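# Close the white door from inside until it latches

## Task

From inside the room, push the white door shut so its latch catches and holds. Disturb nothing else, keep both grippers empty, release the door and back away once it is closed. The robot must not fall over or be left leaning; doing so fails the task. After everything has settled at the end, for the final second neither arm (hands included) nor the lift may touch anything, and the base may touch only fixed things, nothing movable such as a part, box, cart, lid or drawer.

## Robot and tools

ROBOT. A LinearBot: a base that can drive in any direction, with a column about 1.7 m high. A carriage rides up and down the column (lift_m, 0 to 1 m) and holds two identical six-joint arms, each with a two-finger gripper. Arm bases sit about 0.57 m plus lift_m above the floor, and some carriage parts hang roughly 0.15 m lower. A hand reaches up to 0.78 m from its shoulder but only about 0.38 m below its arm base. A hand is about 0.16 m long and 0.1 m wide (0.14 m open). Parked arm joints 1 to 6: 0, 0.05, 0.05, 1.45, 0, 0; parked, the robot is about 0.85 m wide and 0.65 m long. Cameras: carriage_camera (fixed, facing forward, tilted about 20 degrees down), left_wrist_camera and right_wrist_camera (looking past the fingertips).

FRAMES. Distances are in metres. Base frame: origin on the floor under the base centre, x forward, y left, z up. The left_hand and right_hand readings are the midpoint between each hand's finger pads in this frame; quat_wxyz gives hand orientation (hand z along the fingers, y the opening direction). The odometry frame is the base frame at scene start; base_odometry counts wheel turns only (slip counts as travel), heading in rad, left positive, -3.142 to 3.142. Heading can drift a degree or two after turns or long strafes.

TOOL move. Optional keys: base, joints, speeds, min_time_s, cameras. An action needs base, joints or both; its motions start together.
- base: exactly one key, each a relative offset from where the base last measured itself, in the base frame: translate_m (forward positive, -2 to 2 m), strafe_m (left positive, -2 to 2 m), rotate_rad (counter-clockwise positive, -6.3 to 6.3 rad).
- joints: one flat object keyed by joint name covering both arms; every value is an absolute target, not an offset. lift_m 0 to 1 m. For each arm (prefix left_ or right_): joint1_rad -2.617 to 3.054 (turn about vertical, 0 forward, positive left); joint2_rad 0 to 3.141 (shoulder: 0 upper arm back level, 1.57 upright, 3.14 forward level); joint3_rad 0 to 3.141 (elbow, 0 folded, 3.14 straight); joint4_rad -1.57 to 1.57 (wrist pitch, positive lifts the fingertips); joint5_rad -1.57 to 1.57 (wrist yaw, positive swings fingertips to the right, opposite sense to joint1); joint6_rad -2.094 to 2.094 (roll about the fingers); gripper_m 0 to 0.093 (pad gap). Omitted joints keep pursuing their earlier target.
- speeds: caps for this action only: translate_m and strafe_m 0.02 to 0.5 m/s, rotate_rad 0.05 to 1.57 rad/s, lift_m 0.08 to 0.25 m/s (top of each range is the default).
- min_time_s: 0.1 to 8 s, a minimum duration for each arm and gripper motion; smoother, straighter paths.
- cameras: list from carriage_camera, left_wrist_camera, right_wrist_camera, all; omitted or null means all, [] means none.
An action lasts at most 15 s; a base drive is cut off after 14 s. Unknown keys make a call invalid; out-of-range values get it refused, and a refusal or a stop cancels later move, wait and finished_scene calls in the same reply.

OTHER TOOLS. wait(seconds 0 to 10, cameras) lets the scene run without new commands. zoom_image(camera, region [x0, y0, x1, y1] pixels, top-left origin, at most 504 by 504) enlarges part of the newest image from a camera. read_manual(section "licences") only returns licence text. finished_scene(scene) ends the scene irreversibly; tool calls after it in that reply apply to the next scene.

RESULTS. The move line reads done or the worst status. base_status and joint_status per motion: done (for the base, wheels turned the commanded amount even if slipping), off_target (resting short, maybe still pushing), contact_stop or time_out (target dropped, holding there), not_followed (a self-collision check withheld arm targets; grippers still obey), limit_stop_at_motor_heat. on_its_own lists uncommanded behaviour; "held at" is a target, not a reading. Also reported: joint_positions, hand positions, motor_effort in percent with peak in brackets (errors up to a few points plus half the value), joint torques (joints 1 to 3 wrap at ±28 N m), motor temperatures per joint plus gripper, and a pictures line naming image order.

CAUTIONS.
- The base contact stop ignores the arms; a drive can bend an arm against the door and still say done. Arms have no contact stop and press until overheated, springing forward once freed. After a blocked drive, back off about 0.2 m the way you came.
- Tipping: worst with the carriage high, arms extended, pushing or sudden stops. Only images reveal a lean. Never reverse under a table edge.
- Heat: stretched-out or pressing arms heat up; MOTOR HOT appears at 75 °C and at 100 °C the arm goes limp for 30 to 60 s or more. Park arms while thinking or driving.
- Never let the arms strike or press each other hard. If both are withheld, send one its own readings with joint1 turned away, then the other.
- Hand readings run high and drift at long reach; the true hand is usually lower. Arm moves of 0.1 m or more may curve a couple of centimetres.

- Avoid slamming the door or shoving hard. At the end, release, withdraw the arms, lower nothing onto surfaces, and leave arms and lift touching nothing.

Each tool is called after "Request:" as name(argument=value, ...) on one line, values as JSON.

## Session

Request:
move()

Scene clock: 0.00 s.
Joint torques (N m): no reading
Motor temperatures (°C): left_arm=[30 32 36 29 27 30 27] | right_arm=[31 33 33 30 29 29 31]
base_odometry: x=+0.000 y=+0.000 heading=+0.000
base_status: not commanded
joint_positions: lift_m=+0.300 left_joint1_rad=-0.004 left_joint2_rad=+0.044 left_joint3_rad=+0.038 left_joint4_rad=+1.478 left_joint5_rad=-0.003 left_joint6_rad=-0.042 left_gripper_m=+0.09396 right_joint1_rad=-0.020 right_joint2_rad=+0.054 right_joint3_rad=+0.039 right_joint4_rad=+1.497 right_joint5_rad=+0.020 right_joint6_rad=+0.048 right_gripper_m=+0.09396
joint_status: not commanded
motor_effort: lift_m=+18 drive_wheels=-1
left_hand: x=+0.2410 y=+0.2976 z=+1.3090 quat_wxyz=(+0.999, -0.002, +0.049, -0.023) (m; base frame)
right_hand: x=+0.2394 y=-0.3011 z=+1.3095 quat_wxyz=(+0.999, +0.011, +0.045, +0.013) (m; base frame)
pictures: carriage_camera, left_wrist_camera, right_wrist_camera
Images, in order (width x height): carriage_camera 672x504, left_wrist_camera 672x504, right_wrist_camera 672x504.

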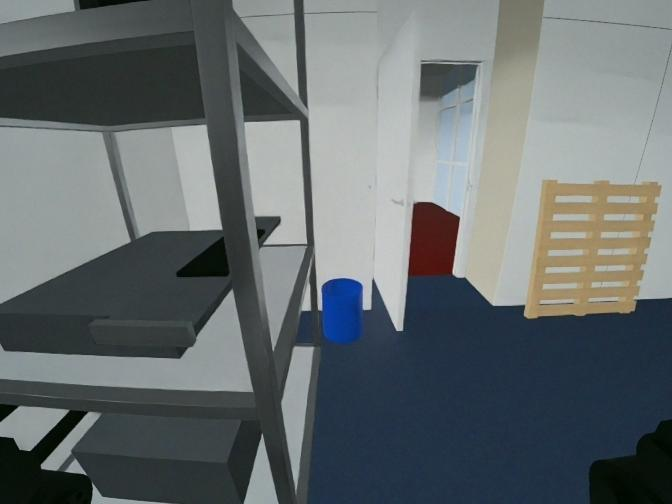

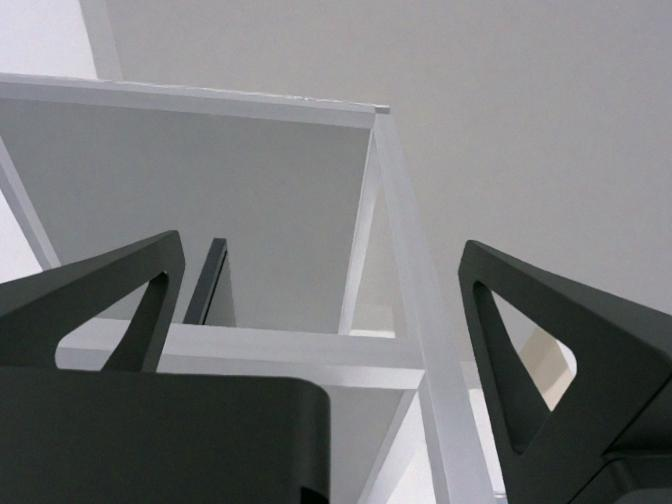

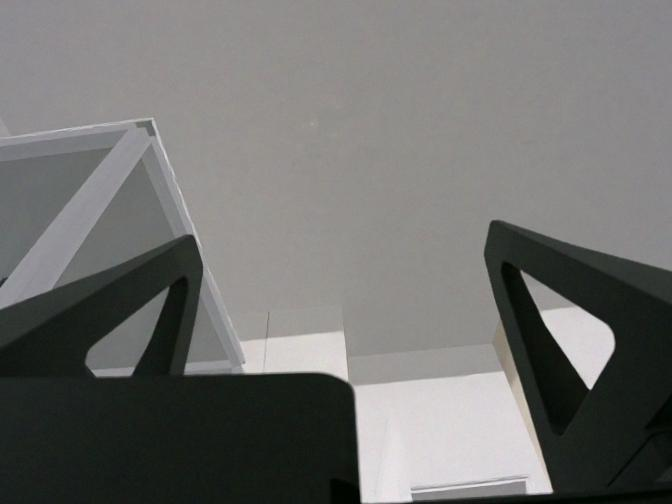

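Request:
move(base={"strafe_m": -0.6}, joints={"lift_m": 0.18, "left_gripper_m": 0, "right_gripper_m": 0}, cameras=["carriage_camera"])

Scene clock: 12.40 s.
Joint torques (N m): left_arm=[-0.25 4.14 5.61 -0.18 0.13 0.05] | right_arm=[-0.17 3.9 5.81 -0.29 -0.1 -0.04]
Motor temperatures (°C): left_arm=[30 33 37 29 27 30 27] | right_arm=[31 33 34 30 29 29 31]
move: done
base_odometry: x=-0.001 y=-0.600 heading=-0.001
base_status: done
joint_positions: lift_m=+0.180 left_joint1_rad=-0.003 left_joint2_rad=+0.044 left_joint3_rad=+0.038 left_joint4_rad=+1.478 left_joint5_rad=-0.003 left_joint6_rad=-0.042 left_gripper_m=+0.00059 right_joint1_rad=-0.020 right_joint2_rad=+0.054 right_joint3_rad=+0.039 right_joint4_rad=+1.497 right_joint5_rad=+0.020 right_joint6_rad=+0.048 right_gripper_m=+0.00009
joint_status: all done
motor_effort: lift_m=+19(20) drive_wheels=-4(20)
left_hand: x=+0.2410 y=+0.2976 z=+1.1889 quat_wxyz=(+0.999, -0.002, +0.049, -0.022) (m; base frame)
right_hand: x=+0.2394 y=-0.3011 z=+1.1894 quat_wxyz=(+0.999, +0.011, +0.045, +0.014) (m; base frame)
pictures: carriage_camera
Images, in order (width x height): carriage_camera 672x504.

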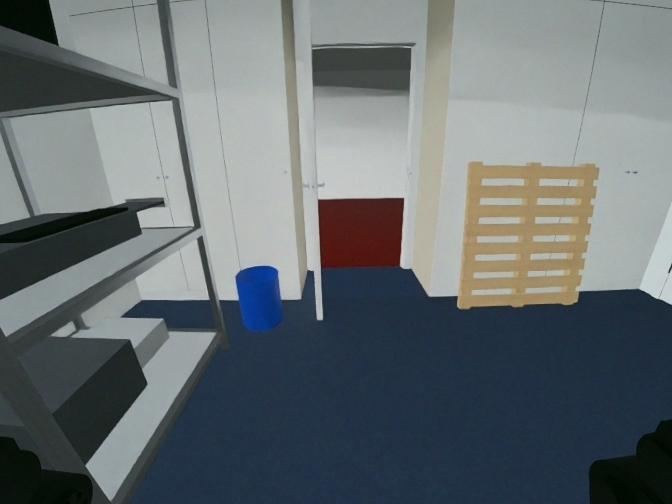

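Request:
move(base={"translate_m": 1.3}, joints={"left_joint2_rad": 1.9, "left_joint3_rad": 1.9, "left_joint4_rad": 0}, cameras=["carriage_camera"])

Request:
move(base={"strafe_m": -0.65}, speeds={"strafe_m": 0.18}, cameras=["carriage_camera"])

Scene clock: 21.80 s.
Joint torques (N m): left_arm=[-0.12 -10.63 9.51 1.88 0.08 0.04] | right_arm=[-0.12 3.97 5.78 -0.27 -0.1 -0.06]
Motor temperatures (°C): left_arm=[30 35 39 31 27 30 27] | right_arm=[31 33 34 30 29 29 31]
move: done
base_odometry: x=+1.299 y=-0.602 heading=-0.001
base_status: done
joint_positions: lift_m=+0.180 left_joint1_rad=-0.003 left_joint2_rad=+1.895 left_joint3_rad=+1.873 left_joint4_rad=+0.006 left_joint5_rad=-0.003 left_joint6_rad=-0.042 left_gripper_m=+0.00059 right_joint1_rad=-0.020 right_joint2_rad=+0.054 right_joint3_rad=+0.039 right_joint4_rad=+1.497 right_joint5_rad=+0.020 right_joint6_rad=+0.048 right_gripper_m=+0.00009
joint_status: all done
motor_effort: lift_m=+18(19) drive_wheels=-2(16)
left_hand: x=+0.8114 y=+0.2957 z=+1.1751 quat_wxyz=(+0.701, -0.015, +0.712, -0.015) (m; base frame)
right_hand: x=+0.2394 y=-0.3010 z=+1.1895 quat_wxyz=(+0.999, +0.011, +0.044, +0.014) (m; base frame)
pictures: carriage_camera
Images, in order (width x height): carriage_camera 672x504.

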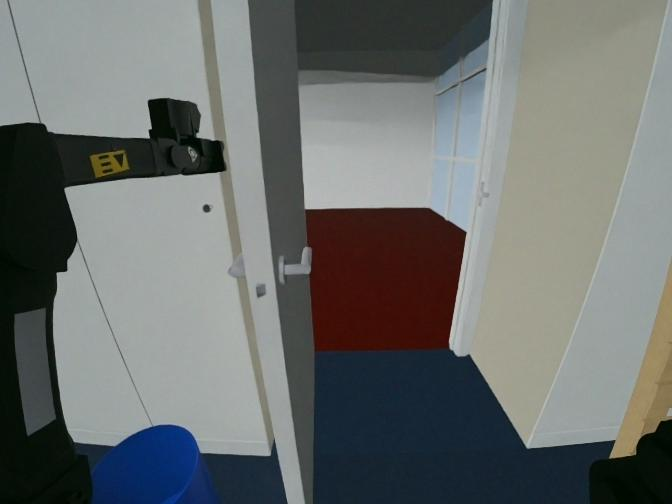

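Scene clock: 26.40 s.
Joint torques (N m): left_arm=[-0.12 -10.74 9.25 1.88 0.22 -0.08] | right_arm=[-0.08 3.92 5.87 -0.28 -0.1 -0.05]
Motor temperatures (°C): left_arm=[30 36 40 31 28 30 27] | right_arm=[31 33 34 30 29 29 31]
move: done
base_odometry: x=+1.299 y=-1.252 heading=-0.001
base_status: done
joint_positions: lift_m=+0.180 left_joint1_rad=-0.004 left_joint2_rad=+1.895 left_joint3_rad=+1.875 left_joint4_rad=+0.006 left_joint5_rad=-0.015 left_joint6_rad=-0.030 left_gripper_m=+0.00058 right_joint1_rad=-0.020 right_joint2_rad=+0.054 right_joint3_rad=+0.039 right_joint4_rad=+1.497 right_joint5_rad=+0.020 right_joint6_rad=+0.048 right_gripper_m=+0.00009
joint_status: not commanded
motor_effort: lift_m=+18(18) drive_wheels=+1(13)
left_hand: x=+0.8113 y=+0.2971 z=+1.1758 quat_wxyz=(+0.702, -0.015, +0.712, -0.007) (m; base frame)
right_hand: x=+0.2394 y=-0.3010 z=+1.1895 quat_wxyz=(+0.999, +0.011, +0.044, +0.014) (m; base frame)
pictures: carriage_camera
Images, in order (width x height): carriage_camera 672x504.

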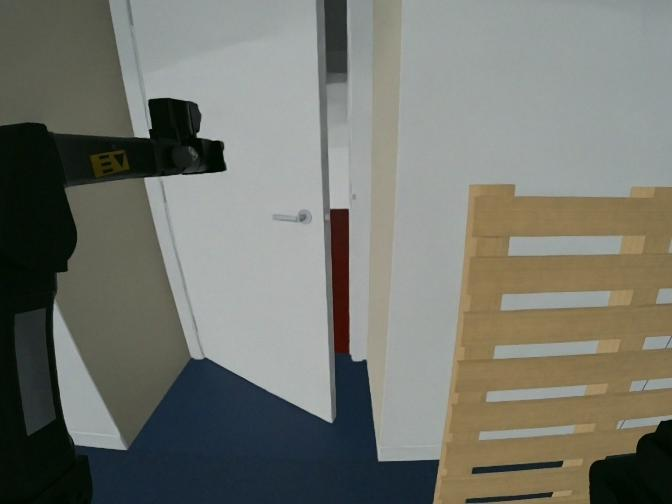

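Request:
move(base={"strafe_m": 0.33}, joints={"left_joint2_rad": 0.05, "left_joint3_rad": 0.05, "left_joint4_rad": 1.45}, cameras=[])

Request:
move(joints={"right_joint2_rad": 1.9, "right_joint3_rad": 1.9, "right_joint4_rad": 0}, cameras=["carriage_camera"])

Scene clock: 41.17 s.
Joint torques (N m): left_arm=[0.02 3.28 4.48 0.06 0.2 -0.06] | right_arm=[-0.14 3.97 5.76 -0.29 -0.1 -0.05]
Motor temperatures (°C): left_arm=[30 39 41 33 28 30 27] | right_arm=[31 34 35 30 29 29 31]
move: done
base_odometry: x=+1.300 y=-0.922 heading=-0.001
base_status: done
joint_positions: lift_m=+0.180 left_joint1_rad=-0.007 left_joint2_rad=+0.057 left_joint3_rad=+0.058 left_joint4_rad=+1.435 left_joint5_rad=-0.012 left_joint6_rad=-0.031 left_gripper_m=+0.00058 right_joint1_rad=-0.020 right_joint2_rad=+0.054 right_joint3_rad=+0.039 right_joint4_rad=+1.497 right_joint5_rad=+0.020 right_joint6_rad=+0.048 right_gripper_m=+0.00009
joint_status: all done
motor_effort: lift_m=+18(18) drive_wheels=+0(14)
left_hand: x=+0.2496 y=+0.2990 z=+1.1930 quat_wxyz=(+0.998, -0.007, +0.067, -0.019) (m; base frame)
right_hand: x=+0.2394 y=-0.3011 z=+1.1895 quat_wxyz=(+0.999, +0.011, +0.044, +0.013) (m; base frame)
pictures: none
No camera images: "cameras" was empty.

Scene clock: 43.27 s.
Joint torques (N m): left_arm=[0.1 3.11 4.64 0.06 0.21 -0.07] | right_arm=[-0.12 -10.33 10.33 2.16 -0.07 -0.06]
Motor temperatures (°C): left_arm=[30 39 41 32 28 30 27] | right_arm=[31 34 35 30 29 29 31]
move: done
base_odometry: x=+1.300 y=-0.922 heading=-0.001
base_status: not commanded
joint_positions: lift_m=+0.180 left_joint1_rad=-0.007 left_joint2_rad=+0.057 left_joint3_rad=+0.058 left_joint4_rad=+1.436 left_joint5_rad=-0.012 left_joint6_rad=-0.031 left_gripper_m=+0.00058 right_joint1_rad=-0.020 right_joint2_rad=+1.897 right_joint3_rad=+1.873 right_joint4_rad=+0.011 right_joint5_rad=+0.020 right_joint6_rad=+0.048 right_gripper_m=+0.00009
joint_status: all done
motor_effort: lift_m=+18(18) drive_wheels=+1(4)
left_hand: x=+0.2492 y=+0.2990 z=+1.1931 quat_wxyz=(+0.998, -0.007, +0.067, -0.019) (m; base frame)
right_hand: x=+0.8116 y=-0.3125 z=+1.1752 quat_wxyz=(+0.703, +0.031, +0.711, +0.003) (m; base frame)
pictures: carriage_camera
Images, in order (width x height): carriage_camera 672x504.

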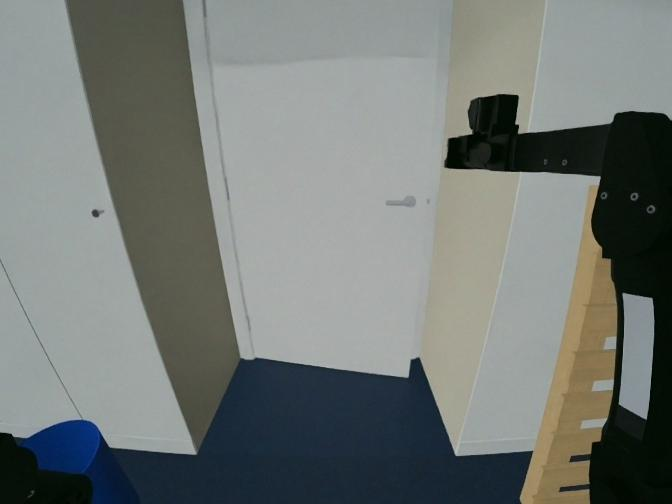

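Request:
move(base={"translate_m": 0.5}, speeds={"translate_m": 0.2}, cameras=["carriage_camera"])

Request:
move(base={"translate_m": 0.12}, speeds={"translate_m": 0.1}, cameras=["carriage_camera"])

Scene clock: 53.93 s.
Joint torques (N m): left_arm=[0.13 3.11 4.53 0.02 0.2 -0.05] | right_arm=[-0.38 -10.15 9.7 2.38 -0.02 -0.06]
Motor temperatures (°C): left_arm=[30 37 40 31 28 30 28] | right_arm=[31 38 37 33 29 29 31]
move: done
base_odometry: x=+1.800 y=-0.922 heading=-0.001
base_status: done
joint_positions: lift_m=+0.180 left_joint1_rad=-0.007 left_joint2_rad=+0.057 left_joint3_rad=+0.057 left_joint4_rad=+1.441 left_joint5_rad=-0.012 left_joint6_rad=-0.031 left_gripper_m=+0.00058 right_joint1_rad=-0.017 right_joint2_rad=+1.895 right_joint3_rad=+1.880 right_joint4_rad=-0.010 right_joint5_rad=+0.014 right_joint6_rad=+0.048 right_gripper_m=+0.00009
joint_status: not commanded
motor_effort: lift_m=+18(19) drive_wheels=+0(14)
left_hand: x=+0.2485 y=+0.2990 z=+1.1929 quat_wxyz=(+0.998, -0.007, +0.065, -0.019) (m; base frame)
right_hand: x=+0.8109 y=-0.3098 z=+1.1745 quat_wxyz=(+0.698, +0.028, +0.715, +0.006) (m; base frame)
pictures: carriage_camera
Images, in order (width x height): carriage_camera 672x504.

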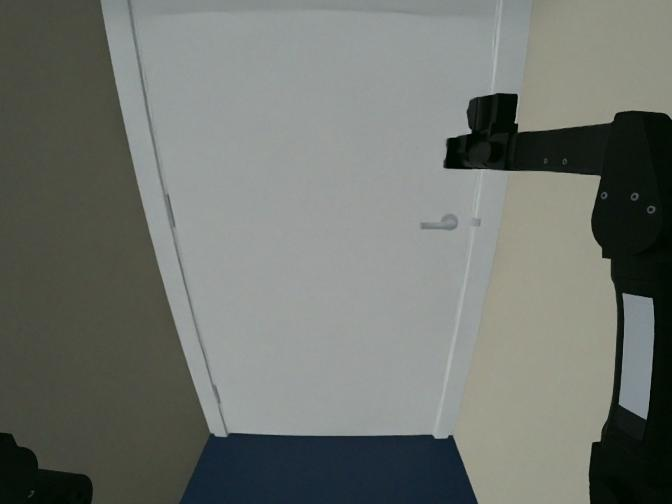

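Scene clock: 55.80 s.
Joint torques (N m): left_arm=[0.12 3.02 4.79 0 0.21 -0.06] | right_arm=[-0.29 1.96 9.33 5.59 -0.05 -0.04]
Motor temperatures (°C): left_arm=[30 37 40 31 28 30 28] | right_arm=[31 38 37 35 29 29 31]
move: done
base_odometry: x=+1.919 y=-0.922 heading=-0.001
base_status: done
joint_positions: lift_m=+0.180 left_joint1_rad=-0.007 left_joint2_rad=+0.057 left_joint3_rad=+0.056 left_joint4_rad=+1.442 left_joint5_rad=-0.012 left_joint6_rad=-0.031 left_gripper_m=+0.00058 right_joint1_rad=-0.017 right_joint2_rad=+1.771 right_joint3_rad=+1.881 right_joint4_rad=-0.300 right_joint5_rad=+0.017 right_joint6_rad=+0.048 right_gripper_m=+0.00009
joint_status: not commanded
motor_effort: lift_m=+18(19) drive_wheels=+8(15)
left_hand: x=+0.2482 y=+0.2990 z=+1.1928 quat_wxyz=(+0.998, -0.007, +0.064, -0.019) (m; base frame)
right_hand: x=+0.7659 y=-0.3096 z=+1.1727 quat_wxyz=(+0.637, +0.030, +0.771, +0.003) (m; base frame)
pictures: carriage_camera
Images, in order (width x height): carriage_camera 672x504.

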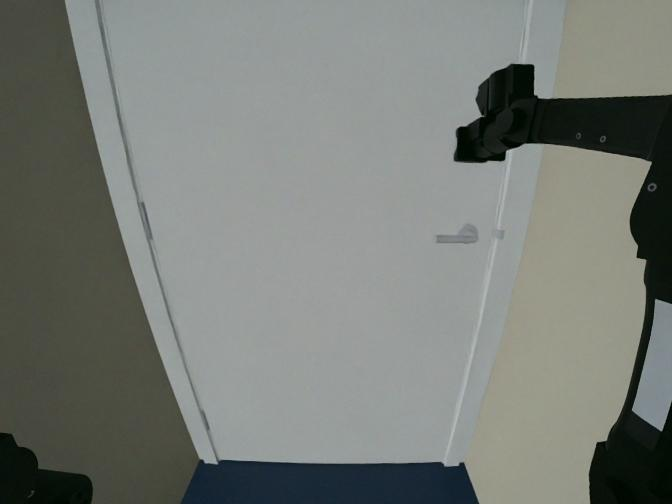

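Request:
move(base={"translate_m": 0.05}, speeds={"translate_m": 0.1}, cameras=["carriage_camera"])

Request:
move(base={"translate_m": -0.3}, speeds={"translate_m": 0.25}, cameras=["carriage_camera"])

Request:
zoom_image(camera="carriage_camera", region=[350, 200, 530, 440])

Scene clock: 63.40 s.
Joint torques (N m): left_arm=[0.05 3.15 4.62 -0.04 0.2 -0.08] | right_arm=[-0.34 11.47 6.17 7.71 -0.06 -0.03]
Motor temperatures (°C): left_arm=[30 36 40 31 28 30 28] | right_arm=[31 37 37 52 29 29 31]
move: done
base_odometry: x=+1.969 y=-0.922 heading=-0.001
base_status: done
joint_positions: lift_m=+0.180 left_joint1_rad=-0.007 left_joint2_rad=+0.057 left_joint3_rad=+0.056 left_joint4_rad=+1.444 left_joint5_rad=-0.012 left_joint6_rad=-0.031 left_gripper_m=+0.00058 right_joint1_rad=-0.017 right_joint2_rad=+1.678 right_joint3_rad=+1.910 right_joint4_rad=-0.569 right_joint5_rad=+0.018 right_joint6_rad=+0.048 right_gripper_m=+0.00009
joint_status: not commanded
motor_effort: lift_m=+19(19) drive_wheels=+13(21)
left_hand: x=+0.2478 y=+0.2990 z=+1.1928 quat_wxyz=(+0.998, -0.007, +0.064, -0.019) (m; base frame)
right_hand: x=+0.7199 y=-0.3091 z=+1.1701 quat_wxyz=(+0.579, +0.032, +0.815, +0.001) (m; base frame)
pictures: carriage_camera
Images, in order (width x height): carriage_camera 672x504.

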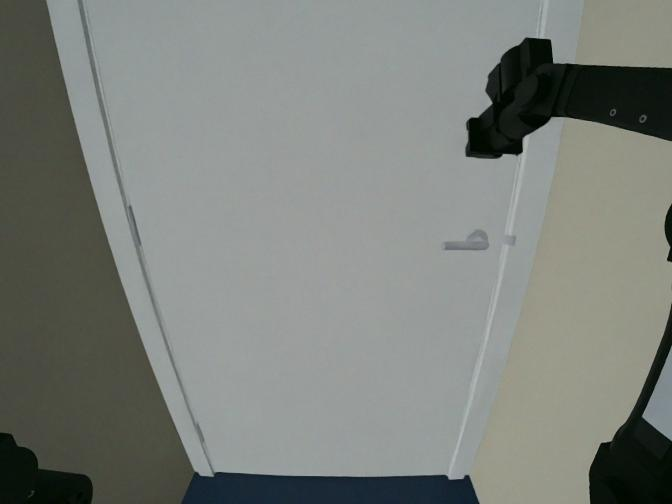

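Scene clock: 65.93 s.
Joint torques (N m): left_arm=[0.12 3.12 4.6 -0.04 0.19 -0.08] | right_arm=[-0.38 -11.34 7.62 2.35 -0.07 -0.06]
Motor temperatures (°C): left_arm=[30 36 40 31 28 30 28] | right_arm=[31 38 37 52 29 29 31]
move: done
base_odometry: x=+1.669 y=-0.921 heading=-0.001
base_status: done
joint_positions: lift_m=+0.180 left_joint1_rad=-0.007 left_joint2_rad=+0.057 left_joint3_rad=+0.056 left_joint4_rad=+1.444 left_joint5_rad=-0.012 left_joint6_rad=-0.031 left_gripper_m=+0.00058 right_joint1_rad=-0.017 right_joint2_rad=+1.907 right_joint3_rad=+1.901 right_joint4_rad=-0.009 right_joint5_rad=+0.018 right_joint6_rad=+0.048 right_gripper_m=+0.00009
joint_status: not commanded
motor_effort: lift_m=+19(19) drive_wheels=+0(13)
left_hand: x=+0.2479 y=+0.2990 z=+1.1927 quat_wxyz=(+0.998, -0.007, +0.064, -0.019) (m; base frame)
right_hand: x=+0.8131 y=-0.3106 z=+1.1785 quat_wxyz=(+0.702, +0.029, +0.712, +0.004) (m; base frame)
pictures: carriage_camera
Images, in order (width x height): carriage_camera 672x504.

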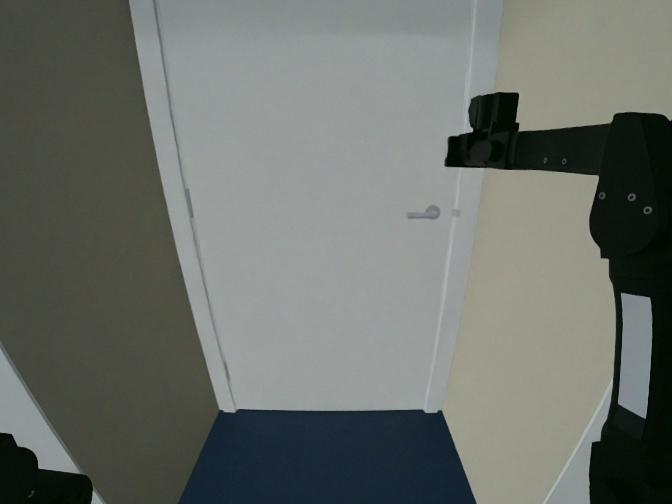

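Scaled by 2.100 from the camera's 672x504 image, which has a finer 960x720 frame.

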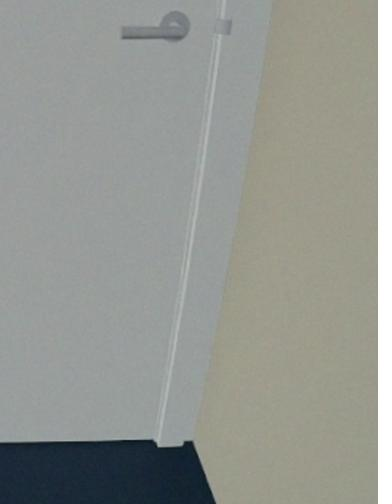

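Request:
move(joints={"right_joint2_rad": 0.05, "right_joint3_rad": 0.05, "right_joint4_rad": 1.45}, cameras=[])

Request:
finished_scene(scene=2)

Scene clock: 78.17 s.
Joint torques (N m): left_arm=[-0.01 3.15 4.85 -0.02 0.22 -0.05] | right_arm=[-0.34 3.11 4.74 -0.11 -0.07 -0.04]
Motor temperatures (°C): left_arm=[30 35 40 31 28 30 28] | right_arm=[31 41 38 47 29 29 31]
move: done
base_odometry: x=+1.669 y=-0.921 heading=-0.001
base_status: not commanded
joint_positions: lift_m=+0.180 left_joint1_rad=-0.007 left_joint2_rad=+0.057 left_joint3_rad=+0.056 left_joint4_rad=+1.444 left_joint5_rad=-0.012 left_joint6_rad=-0.031 left_gripper_m=+0.00058 right_joint1_rad=-0.017 right_joint2_rad=+0.057 right_joint3_rad=+0.058 right_joint4_rad=+1.437 right_joint5_rad=+0.018 right_joint6_rad=+0.048 right_gripper_m=+0.00009
joint_status: all done
motor_effort: lift_m=+18(19) drive_wheels=+1(4)
left_hand: x=+0.2479 y=+0.2990 z=+1.1928 quat_wxyz=(+0.998, -0.007, +0.064, -0.019) (m; base frame)
right_hand: x=+0.2490 y=-0.3008 z=+1.1932 quat_wxyz=(+0.998, +0.011, +0.066, +0.015) (m; base frame)
pictures: none
No camera images: "cameras" was empty.

The scene is finished: the task was done.


## Next scene

The same job, from a new start.

Request:
move(base={"strafe_m": -0.1}, cameras=["carriage_camera"])

Scene clock: 1.53 s.
Joint torques (N m): left_arm=[-0.06 3.92 5.6 -0.08 0.1 0.07] | right_arm=[-0.14 3.85 5.96 -0.2 -0.09 -0.05]
Motor temperatures (°C): left_arm=[29 31 34 29 27 30 27] | right_arm=[30 31 32 29 29 29 31]
move: done
base_odometry: x=+0.000 y=-0.100 heading=-0.001
base_status: done
joint_positions: lift_m=+0.300 left_joint1_rad=-0.007 left_joint2_rad=+0.051 left_joint3_rad=+0.041 left_joint4_rad=+1.440 left_joint5_rad=+0.011 left_joint6_rad=+0.011 left_gripper_m=+0.09396 right_joint1_rad=+0.019 right_joint2_rad=+0.067 right_joint3_rad=+0.063 right_joint4_rad=+1.447 right_joint5_rad=+0.039 right_joint6_rad=-0.006 right_gripper_m=+0.09396
joint_status: not commanded
motor_effort: lift_m=+18(18) drive_wheels=-3(13)
left_hand: x=+0.2518 y=+0.2950 z=+1.3085 quat_wxyz=(+0.997, +0.006, +0.071, +0.001) (m; base frame)
right_hand: x=+0.2485 y=-0.3032 z=+1.3145 quat_wxyz=(+0.998, +0.018, +0.064, +0.005) (m; base frame)
pictures: carriage_camera
Images, in order (width x height): carriage_camera 672x504.

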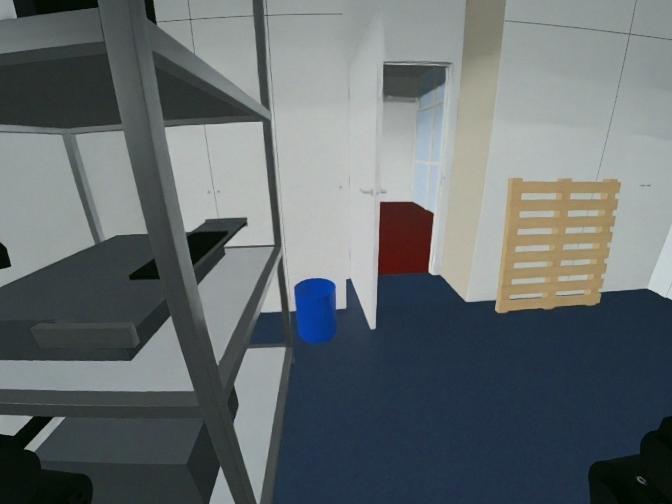

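Request:
move(base={"strafe_m": -0.4}, joints={"lift_m": 0.18, "left_gripper_m": 0, "right_gripper_m": 0}, cameras=["carriage_camera"])

Scene clock: 9.43 s.
Joint torques (N m): left_arm=[-0.24 3.99 5.68 -0.09 0.07 0.07] | right_arm=[0.01 3.85 6.08 -0.2 -0.11 -0.05]
Motor temperatures (°C): left_arm=[29 31 34 29 27 30 27] | right_arm=[30 32 32 29 29 29 31]
move: done
base_odometry: x=-0.001 y=-0.500 heading=-0.001
base_status: done
joint_positions: lift_m=+0.180 left_joint1_rad=-0.007 left_joint2_rad=+0.051 left_joint3_rad=+0.041 left_joint4_rad=+1.440 left_joint5_rad=+0.011 left_joint6_rad=+0.011 left_gripper_m=+0.00059 right_joint1_rad=+0.019 right_joint2_rad=+0.067 right_joint3_rad=+0.063 right_joint4_rad=+1.446 right_joint5_rad=+0.039 right_joint6_rad=-0.006 right_gripper_m=+0.00010
joint_status: all done
motor_effort: lift_m=+19(19) drive_wheels=-3(17)
left_hand: x=+0.2518 y=+0.2950 z=+1.1884 quat_wxyz=(+0.997, +0.006, +0.071, +0.002) (m; base frame)
right_hand: x=+0.2486 y=-0.3032 z=+1.1944 quat_wxyz=(+0.998, +0.018, +0.064, +0.005) (m; base frame)
pictures: carriage_camera
Images, in order (width x height): carriage_camera 672x504.

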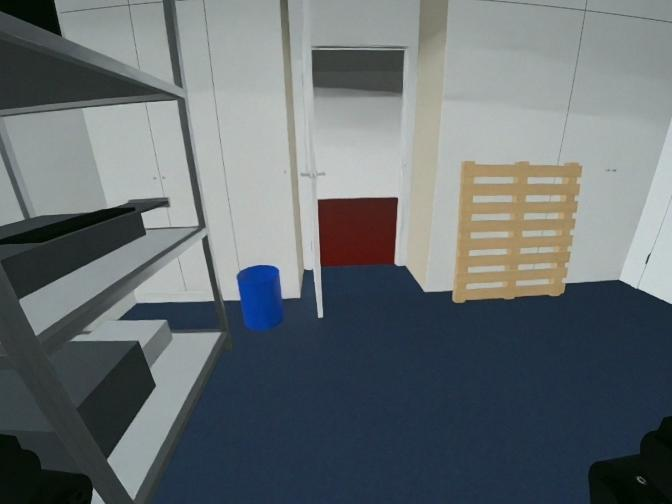

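Request:
move(base={"rotate_rad": 0.08}, cameras=[])

Request:
move(base={"strafe_m": -0.1}, cameras=["carriage_camera"])

Scene clock: 19.47 s.
Joint torques (N m): left_arm=[-0.18 3.97 5.7 -0.1 0.1 0.06] | right_arm=[-0.2 3.89 6 -0.2 -0.11 -0.02]
Motor temperatures (°C): left_arm=[29 32 35 29 27 30 27] | right_arm=[30 32 33 29 29 29 31]
move: done
base_odometry: x=-0.001 y=-0.500 heading=+0.078
base_status: done
joint_positions: lift_m=+0.180 left_joint1_rad=-0.007 left_joint2_rad=+0.051 left_joint3_rad=+0.041 left_joint4_rad=+1.440 left_joint5_rad=+0.011 left_joint6_rad=+0.011 left_gripper_m=+0.00059 right_joint1_rad=+0.019 right_joint2_rad=+0.067 right_joint3_rad=+0.063 right_joint4_rad=+1.446 right_joint5_rad=+0.039 right_joint6_rad=-0.006 right_gripper_m=+0.00010
joint_status: not commanded
motor_effort: lift_m=+19(19) drive_wheels=+0(6)
left_hand: x=+0.2518 y=+0.2950 z=+1.1884 quat_wxyz=(+0.997, +0.006, +0.071, +0.002) (m; base frame)
right_hand: x=+0.2486 y=-0.3032 z=+1.1944 quat_wxyz=(+0.998, +0.018, +0.064, +0.005) (m; base frame)
pictures: none
No camera images: "cameras" was empty.

Scene clock: 21.03 s.
Joint torques (N m): left_arm=[-0.23 3.85 5.5 -0.11 0.07 0.02] | right_arm=[-0.17 3.81 6.09 -0.21 -0.1 -0.05]
Motor temperatures (°C): left_arm=[29 32 35 29 27 30 27] | right_arm=[30 32 33 29 29 29 31]
move: done
base_odometry: x=+0.007 y=-0.600 heading=+0.079
base_status: done
joint_positions: lift_m=+0.180 left_joint1_rad=-0.007 left_joint2_rad=+0.051 left_joint3_rad=+0.041 left_joint4_rad=+1.440 left_joint5_rad=+0.011 left_joint6_rad=+0.011 left_gripper_m=+0.00059 right_joint1_rad=+0.019 right_joint2_rad=+0.067 right_joint3_rad=+0.063 right_joint4_rad=+1.446 right_joint5_rad=+0.039 right_joint6_rad=-0.006 right_gripper_m=+0.00010
joint_status: not commanded
motor_effort: lift_m=+18(19) drive_wheels=-4(16)
left_hand: x=+0.2518 y=+0.2950 z=+1.1884 quat_wxyz=(+0.997, +0.006, +0.071, +0.002) (m; base frame)
right_hand: x=+0.2486 y=-0.3031 z=+1.1944 quat_wxyz=(+0.998, +0.018, +0.064, +0.005) (m; base frame)
pictures: carriage_camera
Images, in order (width x height): carriage_camera 672x504.

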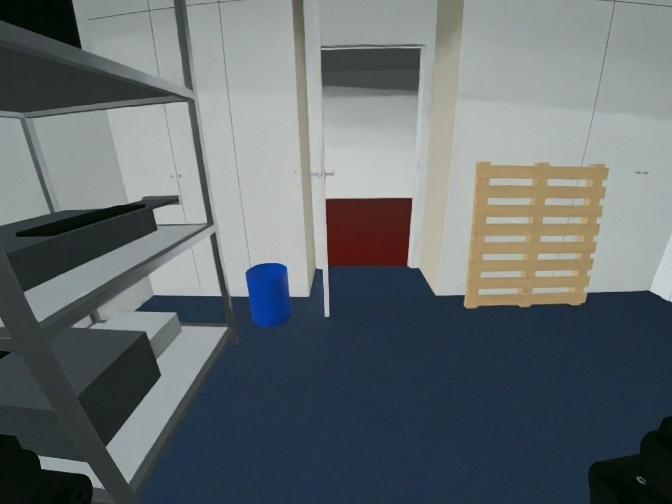

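Request:
move(base={"translate_m": 1.3}, joints={"left_joint2_rad": 1.9, "left_joint3_rad": 1.9, "left_joint4_rad": 0}, cameras=["carriage_camera"])

Request:
move(base={"strafe_m": -0.68}, speeds={"strafe_m": 0.18}, cameras=["carriage_camera"])

Scene clock: 31.83 s.
Joint torques (N m): left_arm=[-0.14 -10.61 9.29 1.95 0.09 0.06] | right_arm=[-0.17 3.85 6.13 -0.21 -0.1 -0.06]
Motor temperatures (°C): left_arm=[29 33 37 30 27 30 27] | right_arm=[30 33 33 29 29 29 31]
move: done
base_odometry: x=+1.303 y=-0.498 heading=+0.079
base_status: done
joint_positions: lift_m=+0.180 left_joint1_rad=-0.007 left_joint2_rad=+1.896 left_joint3_rad=+1.872 left_joint4_rad=+0.004 left_joint5_rad=+0.011 left_joint6_rad=+0.011 left_gripper_m=+0.00058 right_joint1_rad=+0.019 right_joint2_rad=+0.067 right_joint3_rad=+0.063 right_joint4_rad=+1.446 right_joint5_rad=+0.039 right_joint6_rad=-0.006 right_gripper_m=+0.00010
joint_status: all done
motor_effort: lift_m=+18(19) drive_wheels=-1(16)
left_hand: x=+0.8116 y=+0.2912 z=+1.1736 quat_wxyz=(+0.700, +0.010, +0.714, -0.002) (m; base frame)
right_hand: x=+0.2486 y=-0.3031 z=+1.1945 quat_wxyz=(+0.998, +0.018, +0.064, +0.005) (m; base frame)
pictures: carriage_camera
Images, in order (width x height): carriage_camera 672x504.

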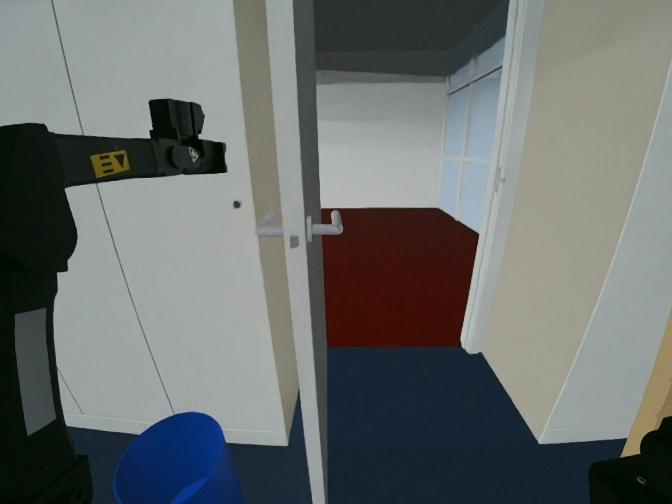

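Scene clock: 36.60 s.
Joint torques (N m): left_arm=[-0.17 -10.62 9.59 1.97 0.23 0.1] | right_arm=[-0.09 3.84 6.12 -0.22 -0.08 -0.05]
Motor temperatures (°C): left_arm=[29 34 38 31 27 30 27] | right_arm=[30 33 33 29 29 29 31]
move: done
base_odometry: x=+1.357 y=-1.176 heading=+0.079
base_status: done
joint_positions: lift_m=+0.180 left_joint1_rad=-0.008 left_joint2_rad=+1.896 left_joint3_rad=+1.872 left_joint4_rad=+0.002 left_joint5_rad=-0.002 left_joint6_rad=+0.008 left_gripper_m=+0.00058 right_joint1_rad=+0.019 right_joint2_rad=+0.067 right_joint3_rad=+0.063 right_joint4_rad=+1.446 right_joint5_rad=+0.039 right_joint6_rad=-0.006 right_gripper_m=+0.00010
joint_status: not commanded
motor_effort: lift_m=+18(18) drive_wheels=+0(11)
left_hand: x=+0.8116 y=+0.2928 z=+1.1731 quat_wxyz=(+0.699, +0.005, +0.715, +0.001) (m; base frame)
right_hand: x=+0.2486 y=-0.3031 z=+1.1945 quat_wxyz=(+0.998, +0.018, +0.064, +0.005) (m; base frame)
pictures: carriage_camera
Images, in order (width x height): carriage_camera 672x504.

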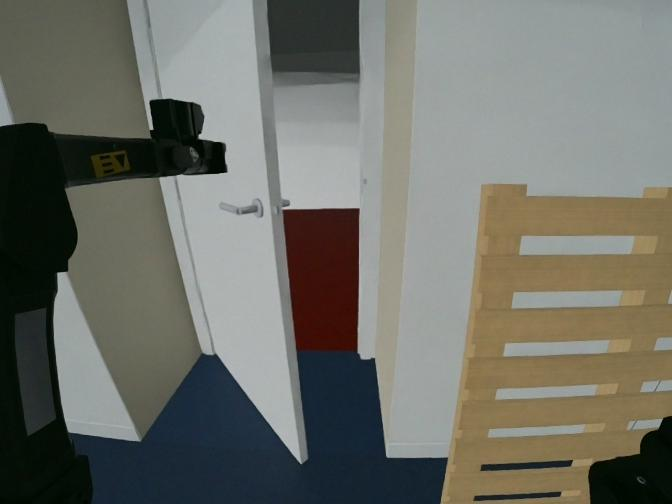

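Request:
move(base={"translate_m": 0.2}, speeds={"translate_m": 0.2}, cameras=[])

Request:
move(base={"translate_m": -0.25}, cameras=[])

Request:
move(base={"strafe_m": 0.28}, joints={"left_joint2_rad": 0.05, "left_joint3_rad": 0.05, "left_joint4_rad": 1.45}, cameras=[])

Request:
move(joints={"right_joint2_rad": 1.9, "right_joint3_rad": 1.9, "right_joint4_rad": 0}, cameras=["carriage_camera"])

Scene clock: 47.50 s.
Joint torques (N m): left_arm=[-0.38 -10.78 9.06 2 0.25 0.1] | right_arm=[-0.17 3.85 6.11 -0.2 -0.09 -0.05]
Motor temperatures (°C): left_arm=[29 37 40 34 28 30 28] | right_arm=[30 33 34 29 29 29 31]
move: done
base_odometry: x=+1.556 y=-1.161 heading=+0.078
base_status: done
joint_positions: lift_m=+0.180 left_joint1_rad=-0.005 left_joint2_rad=+1.896 left_joint3_rad=+1.876 left_joint4_rad=-0.003 left_joint5_rad=-0.004 left_joint6_rad=+0.008 left_gripper_m=+0.00057 right_joint1_rad=+0.019 right_joint2_rad=+0.067 right_joint3_rad=+0.063 right_joint4_rad=+1.446 right_joint5_rad=+0.039 right_joint6_rad=-0.006 right_gripper_m=+0.00010
joint_status: not commanded
motor_effort: lift_m=+18(18) drive_wheels=-2(13)
left_hand: x=+0.8114 y=+0.2949 z=+1.1741 quat_wxyz=(+0.699, +0.003, +0.715, +0.002) (m; base frame)
right_hand: x=+0.2487 y=-0.3031 z=+1.1944 quat_wxyz=(+0.998, +0.018, +0.065, +0.005) (m; base frame)
pictures: none
No camera images: "cameras" was empty.

Scene clock: 49.87 s.
Joint torques (N m): left_arm=[-0.27 -10.88 9.16 2.01 0.25 0.08] | right_arm=[-0.28 3.85 6.05 -0.19 -0.11 -0.03]
Motor temperatures (°C): left_arm=[29 37 40 34 28 30 28] | right_arm=[30 33 34 29 29 29 31]
move: done
base_odometry: x=+1.307 y=-1.180 heading=+0.078
base_status: done
joint_positions: lift_m=+0.180 left_joint1_rad=-0.005 left_joint2_rad=+1.897 left_joint3_rad=+1.876 left_joint4_rad=-0.003 left_joint5_rad=-0.003 left_joint6_rad=+0.008 left_gripper_m=+0.00057 right_joint1_rad=+0.019 right_joint2_rad=+0.067 right_joint3_rad=+0.063 right_joint4_rad=+1.446 right_joint5_rad=+0.039 right_joint6_rad=-0.006 right_gripper_m=+0.00010
joint_status: not commanded
motor_effort: lift_m=+18(18) drive_wheels=+1(14)
left_hand: x=+0.8117 y=+0.2949 z=+1.1734 quat_wxyz=(+0.699, +0.003, +0.715, +0.002) (m; base frame)
right_hand: x=+0.2487 y=-0.3031 z=+1.1944 quat_wxyz=(+0.998, +0.018, +0.065, +0.005) (m; base frame)
pictures: none
No camera images: "cameras" was empty.

Scene clock: 52.37 s.
Joint torques (N m): left_arm=[0.09 3.12 4.62 0.06 0.2 0.12] | right_arm=[-0.2 3.75 6.05 -0.18 -0.1 -0.04]
Motor temperatures (°C): left_arm=[29 37 40 34 28 30 28] | right_arm=[30 33 34 29 29 29 31]
move: done
base_odometry: x=+1.285 y=-0.901 heading=+0.079
base_status: done
joint_positions: lift_m=+0.180 left_joint1_rad=-0.008 left_joint2_rad=+0.057 left_joint3_rad=+0.057 left_joint4_rad=+1.434 left_joint5_rad=+0.001 left_joint6_rad=+0.008 left_gripper_m=+0.00057 right_joint1_rad=+0.019 right_joint2_rad=+0.067 right_joint3_rad=+0.063 right_joint4_rad=+1.446 right_joint5_rad=+0.039 right_joint6_rad=-0.006 right_gripper_m=+0.00010
joint_status: all done
motor_effort: lift_m=+18(18) drive_wheels=-1(13)
left_hand: x=+0.2498 y=+0.2967 z=+1.1929 quat_wxyz=(+0.998, +0.001, +0.068, +0.000) (m; base frame)
right_hand: x=+0.2487 y=-0.3032 z=+1.1945 quat_wxyz=(+0.998, +0.018, +0.065, +0.005) (m; base frame)
pictures: none
No camera images: "cameras" was empty.

Scene clock: 54.43 s.
Joint torques (N m): left_arm=[-0.18 3.21 4.53 0.04 0.21 0.05] | right_arm=[-0.16 -10.19 10.77 2.17 -0.05 -0.03]
Motor temperatures (°C): left_arm=[29 37 40 33 28 30 28] | right_arm=[30 33 34 30 29 29 31]
move: done
base_odometry: x=+1.285 y=-0.901 heading=+0.078
base_status: not commanded
joint_positions: lift_m=+0.180 left_joint1_rad=-0.008 left_joint2_rad=+0.057 left_joint3_rad=+0.057 left_joint4_rad=+1.436 left_joint5_rad=+0.001 left_joint6_rad=+0.008 left_gripper_m=+0.00057 right_joint1_rad=+0.019 right_joint2_rad=+1.896 right_joint3_rad=+1.872 right_joint4_rad=+0.011 right_joint5_rad=+0.039 right_joint6_rad=-0.006 right_gripper_m=+0.00010
joint_status: all done
motor_effort: lift_m=+17(18) drive_wheels=-2(2)
left_hand: x=+0.2493 y=+0.2967 z=+1.1930 quat_wxyz=(+0.998, +0.001, +0.067, +0.000) (m; base frame)
right_hand: x=+0.8117 y=-0.2927 z=+1.1749 quat_wxyz=(+0.702, +0.005, +0.712, -0.010) (m; base frame)
pictures: carriage_camera
Images, in order (width x height): carriage_camera 672x504.

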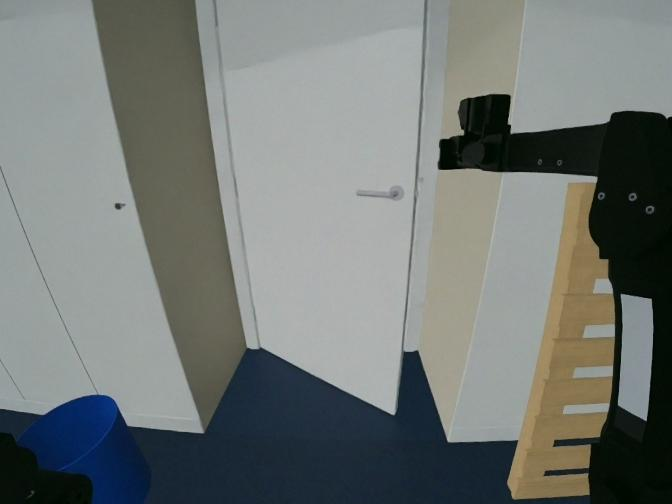

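Request:
move(base={"translate_m": 0.52}, joints={"right_joint1_rad": 0.16}, speeds={"translate_m": 0.2}, cameras=["carriage_camera"])

Request:
move(base={"translate_m": 0.1}, speeds={"translate_m": 0.1}, cameras=["carriage_camera"])

Scene clock: 64.90 s.
Joint torques (N m): left_arm=[-0.17 3.06 4.4 0 0.2 0.08] | right_arm=[-0.7 -10.07 10.41 2.25 0.04 -0.05]
Motor temperatures (°C): left_arm=[29 35 39 32 28 30 28] | right_arm=[30 37 37 32 29 29 31]
move: done
base_odometry: x=+1.803 y=-0.860 heading=+0.079
base_status: done
joint_positions: lift_m=+0.180 left_joint1_rad=-0.008 left_joint2_rad=+0.057 left_joint3_rad=+0.057 left_joint4_rad=+1.441 left_joint5_rad=+0.001 left_joint6_rad=+0.008 left_gripper_m=+0.00057 right_joint1_rad=+0.166 right_joint2_rad=+1.896 right_joint3_rad=+1.875 right_joint4_rad=+0.000 right_joint5_rad=+0.026 right_joint6_rad=-0.006 right_gripper_m=+0.00009
joint_status: all done
motor_effort: lift_m=+18(18) drive_wheels=-2(16)
left_hand: x=+0.2481 y=+0.2967 z=+1.1932 quat_wxyz=(+0.998, +0.001, +0.064, +0.000) (m; base frame)
right_hand: x=+0.8041 y=-0.2032 z=+1.1741 quat_wxyz=(+0.698, -0.052, +0.712, +0.046) (m; base frame)
pictures: carriage_camera
Images, in order (width x height): carriage_camera 672x504.

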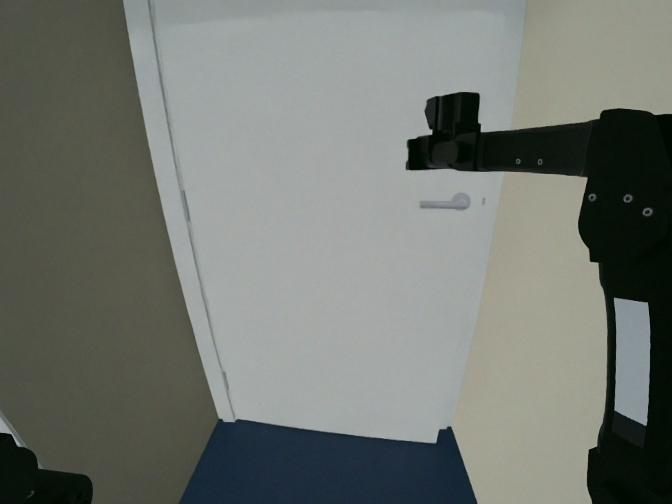

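Scene clock: 66.70 s.
Joint torques (N m): left_arm=[-0.2 3.08 4.48 -0.06 0.21 0.07] | right_arm=[-0.64 -10.3 10.17 2.26 0.04 -0.04]
Motor temperatures (°C): left_arm=[29 35 39 32 28 30 28] | right_arm=[30 38 37 32 29 29 31]
move: done
base_odometry: x=+1.903 y=-0.852 heading=+0.079
base_status: done
joint_positions: lift_m=+0.180 left_joint1_rad=-0.008 left_joint2_rad=+0.057 left_joint3_rad=+0.057 left_joint4_rad=+1.443 left_joint5_rad=+0.001 left_joint6_rad=+0.008 left_gripper_m=+0.00057 right_joint1_rad=+0.165 right_joint2_rad=+1.896 right_joint3_rad=+1.877 right_joint4_rad=-0.001 right_joint5_rad=+0.027 right_joint6_rad=-0.006 right_gripper_m=+0.00009
joint_status: not commanded
motor_effort: lift_m=+18(18) drive_wheels=+4(13)
left_hand: x=+0.2477 y=+0.2967 z=+1.1932 quat_wxyz=(+0.998, +0.001, +0.064, +0.000) (m; base frame)
right_hand: x=+0.8041 y=-0.2038 z=+1.1743 quat_wxyz=(+0.698, -0.052, +0.713, +0.046) (m; base frame)
pictures: carriage_camera
Images, in order (width x height): carriage_camera 672x504.

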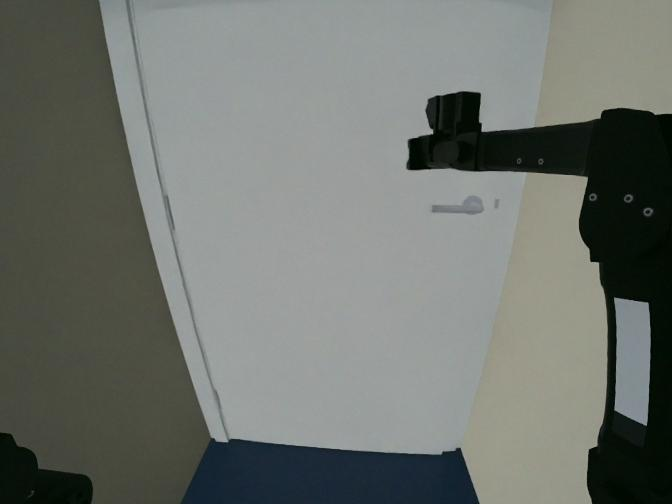

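Request:
move(base={"translate_m": 0.15}, joints={"right_joint1_rad": 0.03}, speeds={"translate_m": 0.12}, cameras=["carriage_camera"])

Scene clock: 73.40 s.
Joint torques (N m): left_arm=[-0.06 3.19 4.67 -0.08 0.18 0.1] | right_arm=[-2.97 15.19 2.44 7.7 1.04 -0.07]
Motor temperatures (°C): left_arm=[29 35 39 31 28 30 28] | right_arm=[30 39 38 38 29 29 31]
move: off_target
base_odometry: x=+2.052 y=-0.840 heading=+0.079
base_status: done
joint_positions: lift_m=+0.180 left_joint1_rad=-0.008 left_joint2_rad=+0.057 left_joint3_rad=+0.057 left_joint4_rad=+1.444 left_joint5_rad=+0.001 left_joint6_rad=+0.008 left_gripper_m=+0.00057 right_joint1_rad=+0.061 right_joint2_rad=+1.641 right_joint3_rad=+1.949 right_joint4_rad=-0.707 right_joint5_rad=-0.081 right_joint6_rad=-0.006 right_gripper_m=+0.00008
joint_status: right_joint1_rad off_target (ended at +0.061, target +0.030)
motor_effort: lift_m=+18(19) drive_wheels=+15(25)
left_hand: x=+0.2476 y=+0.2967 z=+1.1930 quat_wxyz=(+0.998, +0.001, +0.063, +0.000) (m; base frame)
right_hand: x=+0.6934 y=-0.2541 z=+1.1733 quat_wxyz=(+0.551, -0.050, +0.831, +0.049) (m; base frame)
pictures: carriage_camera
Images, in order (width x height): carriage_camera 672x504.

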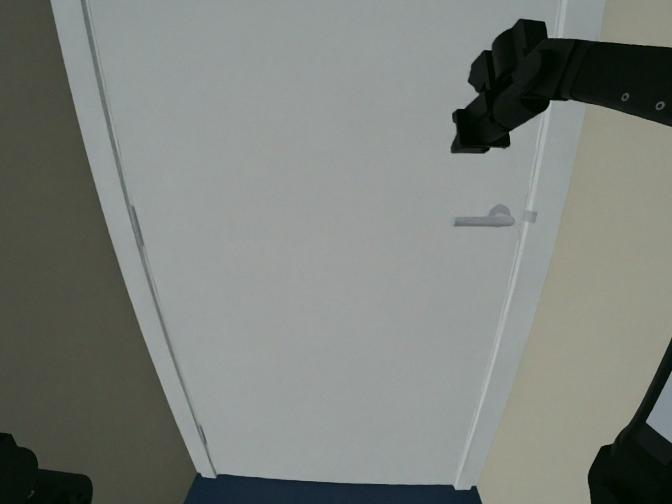

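Shut. Back off and check.

Request:
move(base={"translate_m": -0.3}, speeds={"translate_m": 0.25}, cameras=[])

Request:
move(joints={"right_joint2_rad": 0.05, "right_joint3_rad": 0.05, "right_joint4_rad": 1.45}, cameras=["carriage_camera"])

Scene clock: 79.80 s.
Joint torques (N m): left_arm=[0.05 3.12 4.56 -0.06 0.2 0.08] | right_arm=[-0.23 -11.19 7.86 2.39 0.05 -0.05]
Motor temperatures (°C): left_arm=[29 34 38 31 28 30 28] | right_arm=[30 40 37 56 30 29 31]
move: done
base_odometry: x=+1.753 y=-0.864 heading=+0.079
base_status: done
joint_positions: lift_m=+0.180 left_joint1_rad=-0.008 left_joint2_rad=+0.057 left_joint3_rad=+0.056 left_joint4_rad=+1.446 left_joint5_rad=+0.001 left_joint6_rad=+0.008 left_gripper_m=+0.00057 right_joint1_rad=+0.031 right_joint2_rad=+1.906 right_joint3_rad=+1.900 right_joint4_rad=-0.008 right_joint5_rad=+0.025 right_joint6_rad=-0.006 right_gripper_m=+0.00008
joint_status: not commanded
on_its_own: right_joint1_rad moved -0.030 to your old target +0.030
motor_effort: lift_m=+18(18) drive_wheels=+1(17)
left_hand: x=+0.2475 y=+0.2967 z=+1.1928 quat_wxyz=(+0.998, +0.001, +0.063, +0.000) (m; base frame)
right_hand: x=+0.8129 y=-0.2831 z=+1.1787 quat_wxyz=(+0.702, -0.004, +0.712, +0.000) (m; base frame)
pictures: none
No camera images: "cameras" was empty.

Scene clock: 81.90 s.
Joint torques (N m): left_arm=[-0.08 3.21 4.68 -0.07 0.2 0.07] | right_arm=[-0.13 3.04 4.93 -0.07 0.03 -0.04]
Motor temperatures (°C): left_arm=[29 34 38 31 28 30 28] | right_arm=[30 40 37 53 30 29 31]
move: done
base_odometry: x=+1.753 y=-0.864 heading=+0.079
base_status: not commanded
joint_positions: lift_m=+0.180 left_joint1_rad=-0.008 left_joint2_rad=+0.057 left_joint3_rad=+0.056 left_joint4_rad=+1.446 left_joint5_rad=+0.001 left_joint6_rad=+0.008 left_gripper_m=+0.00057 right_joint1_rad=+0.031 right_joint2_rad=+0.057 right_joint3_rad=+0.059 right_joint4_rad=+1.438 right_joint5_rad=+0.027 right_joint6_rad=-0.006 right_gripper_m=+0.00008
joint_status: all done
motor_effort: lift_m=+18(18) drive_wheels=+0(3)
left_hand: x=+0.2475 y=+0.2967 z=+1.1928 quat_wxyz=(+0.998, +0.001, +0.063, +0.000) (m; base frame)
right_hand: x=+0.2487 y=-0.3008 z=+1.1934 quat_wxyz=(+0.998, +0.012, +0.066, +0.011) (m; base frame)
pictures: carriage_camera
Images, in order (width x height): carriage_camera 672x504.

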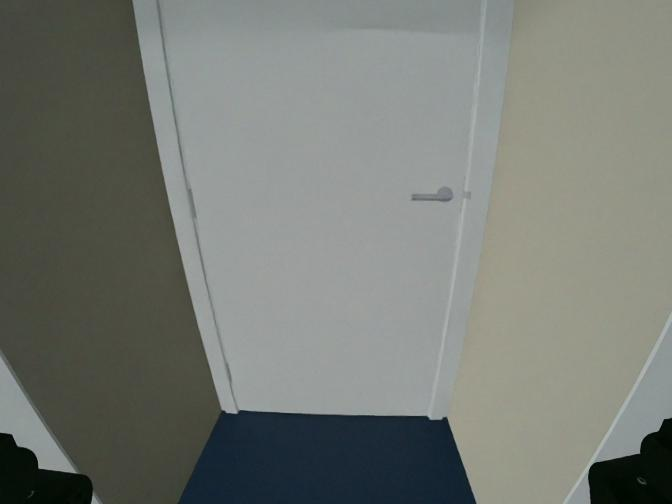

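Request:
finished_scene(scene=3)

The scene is finished: the task was done.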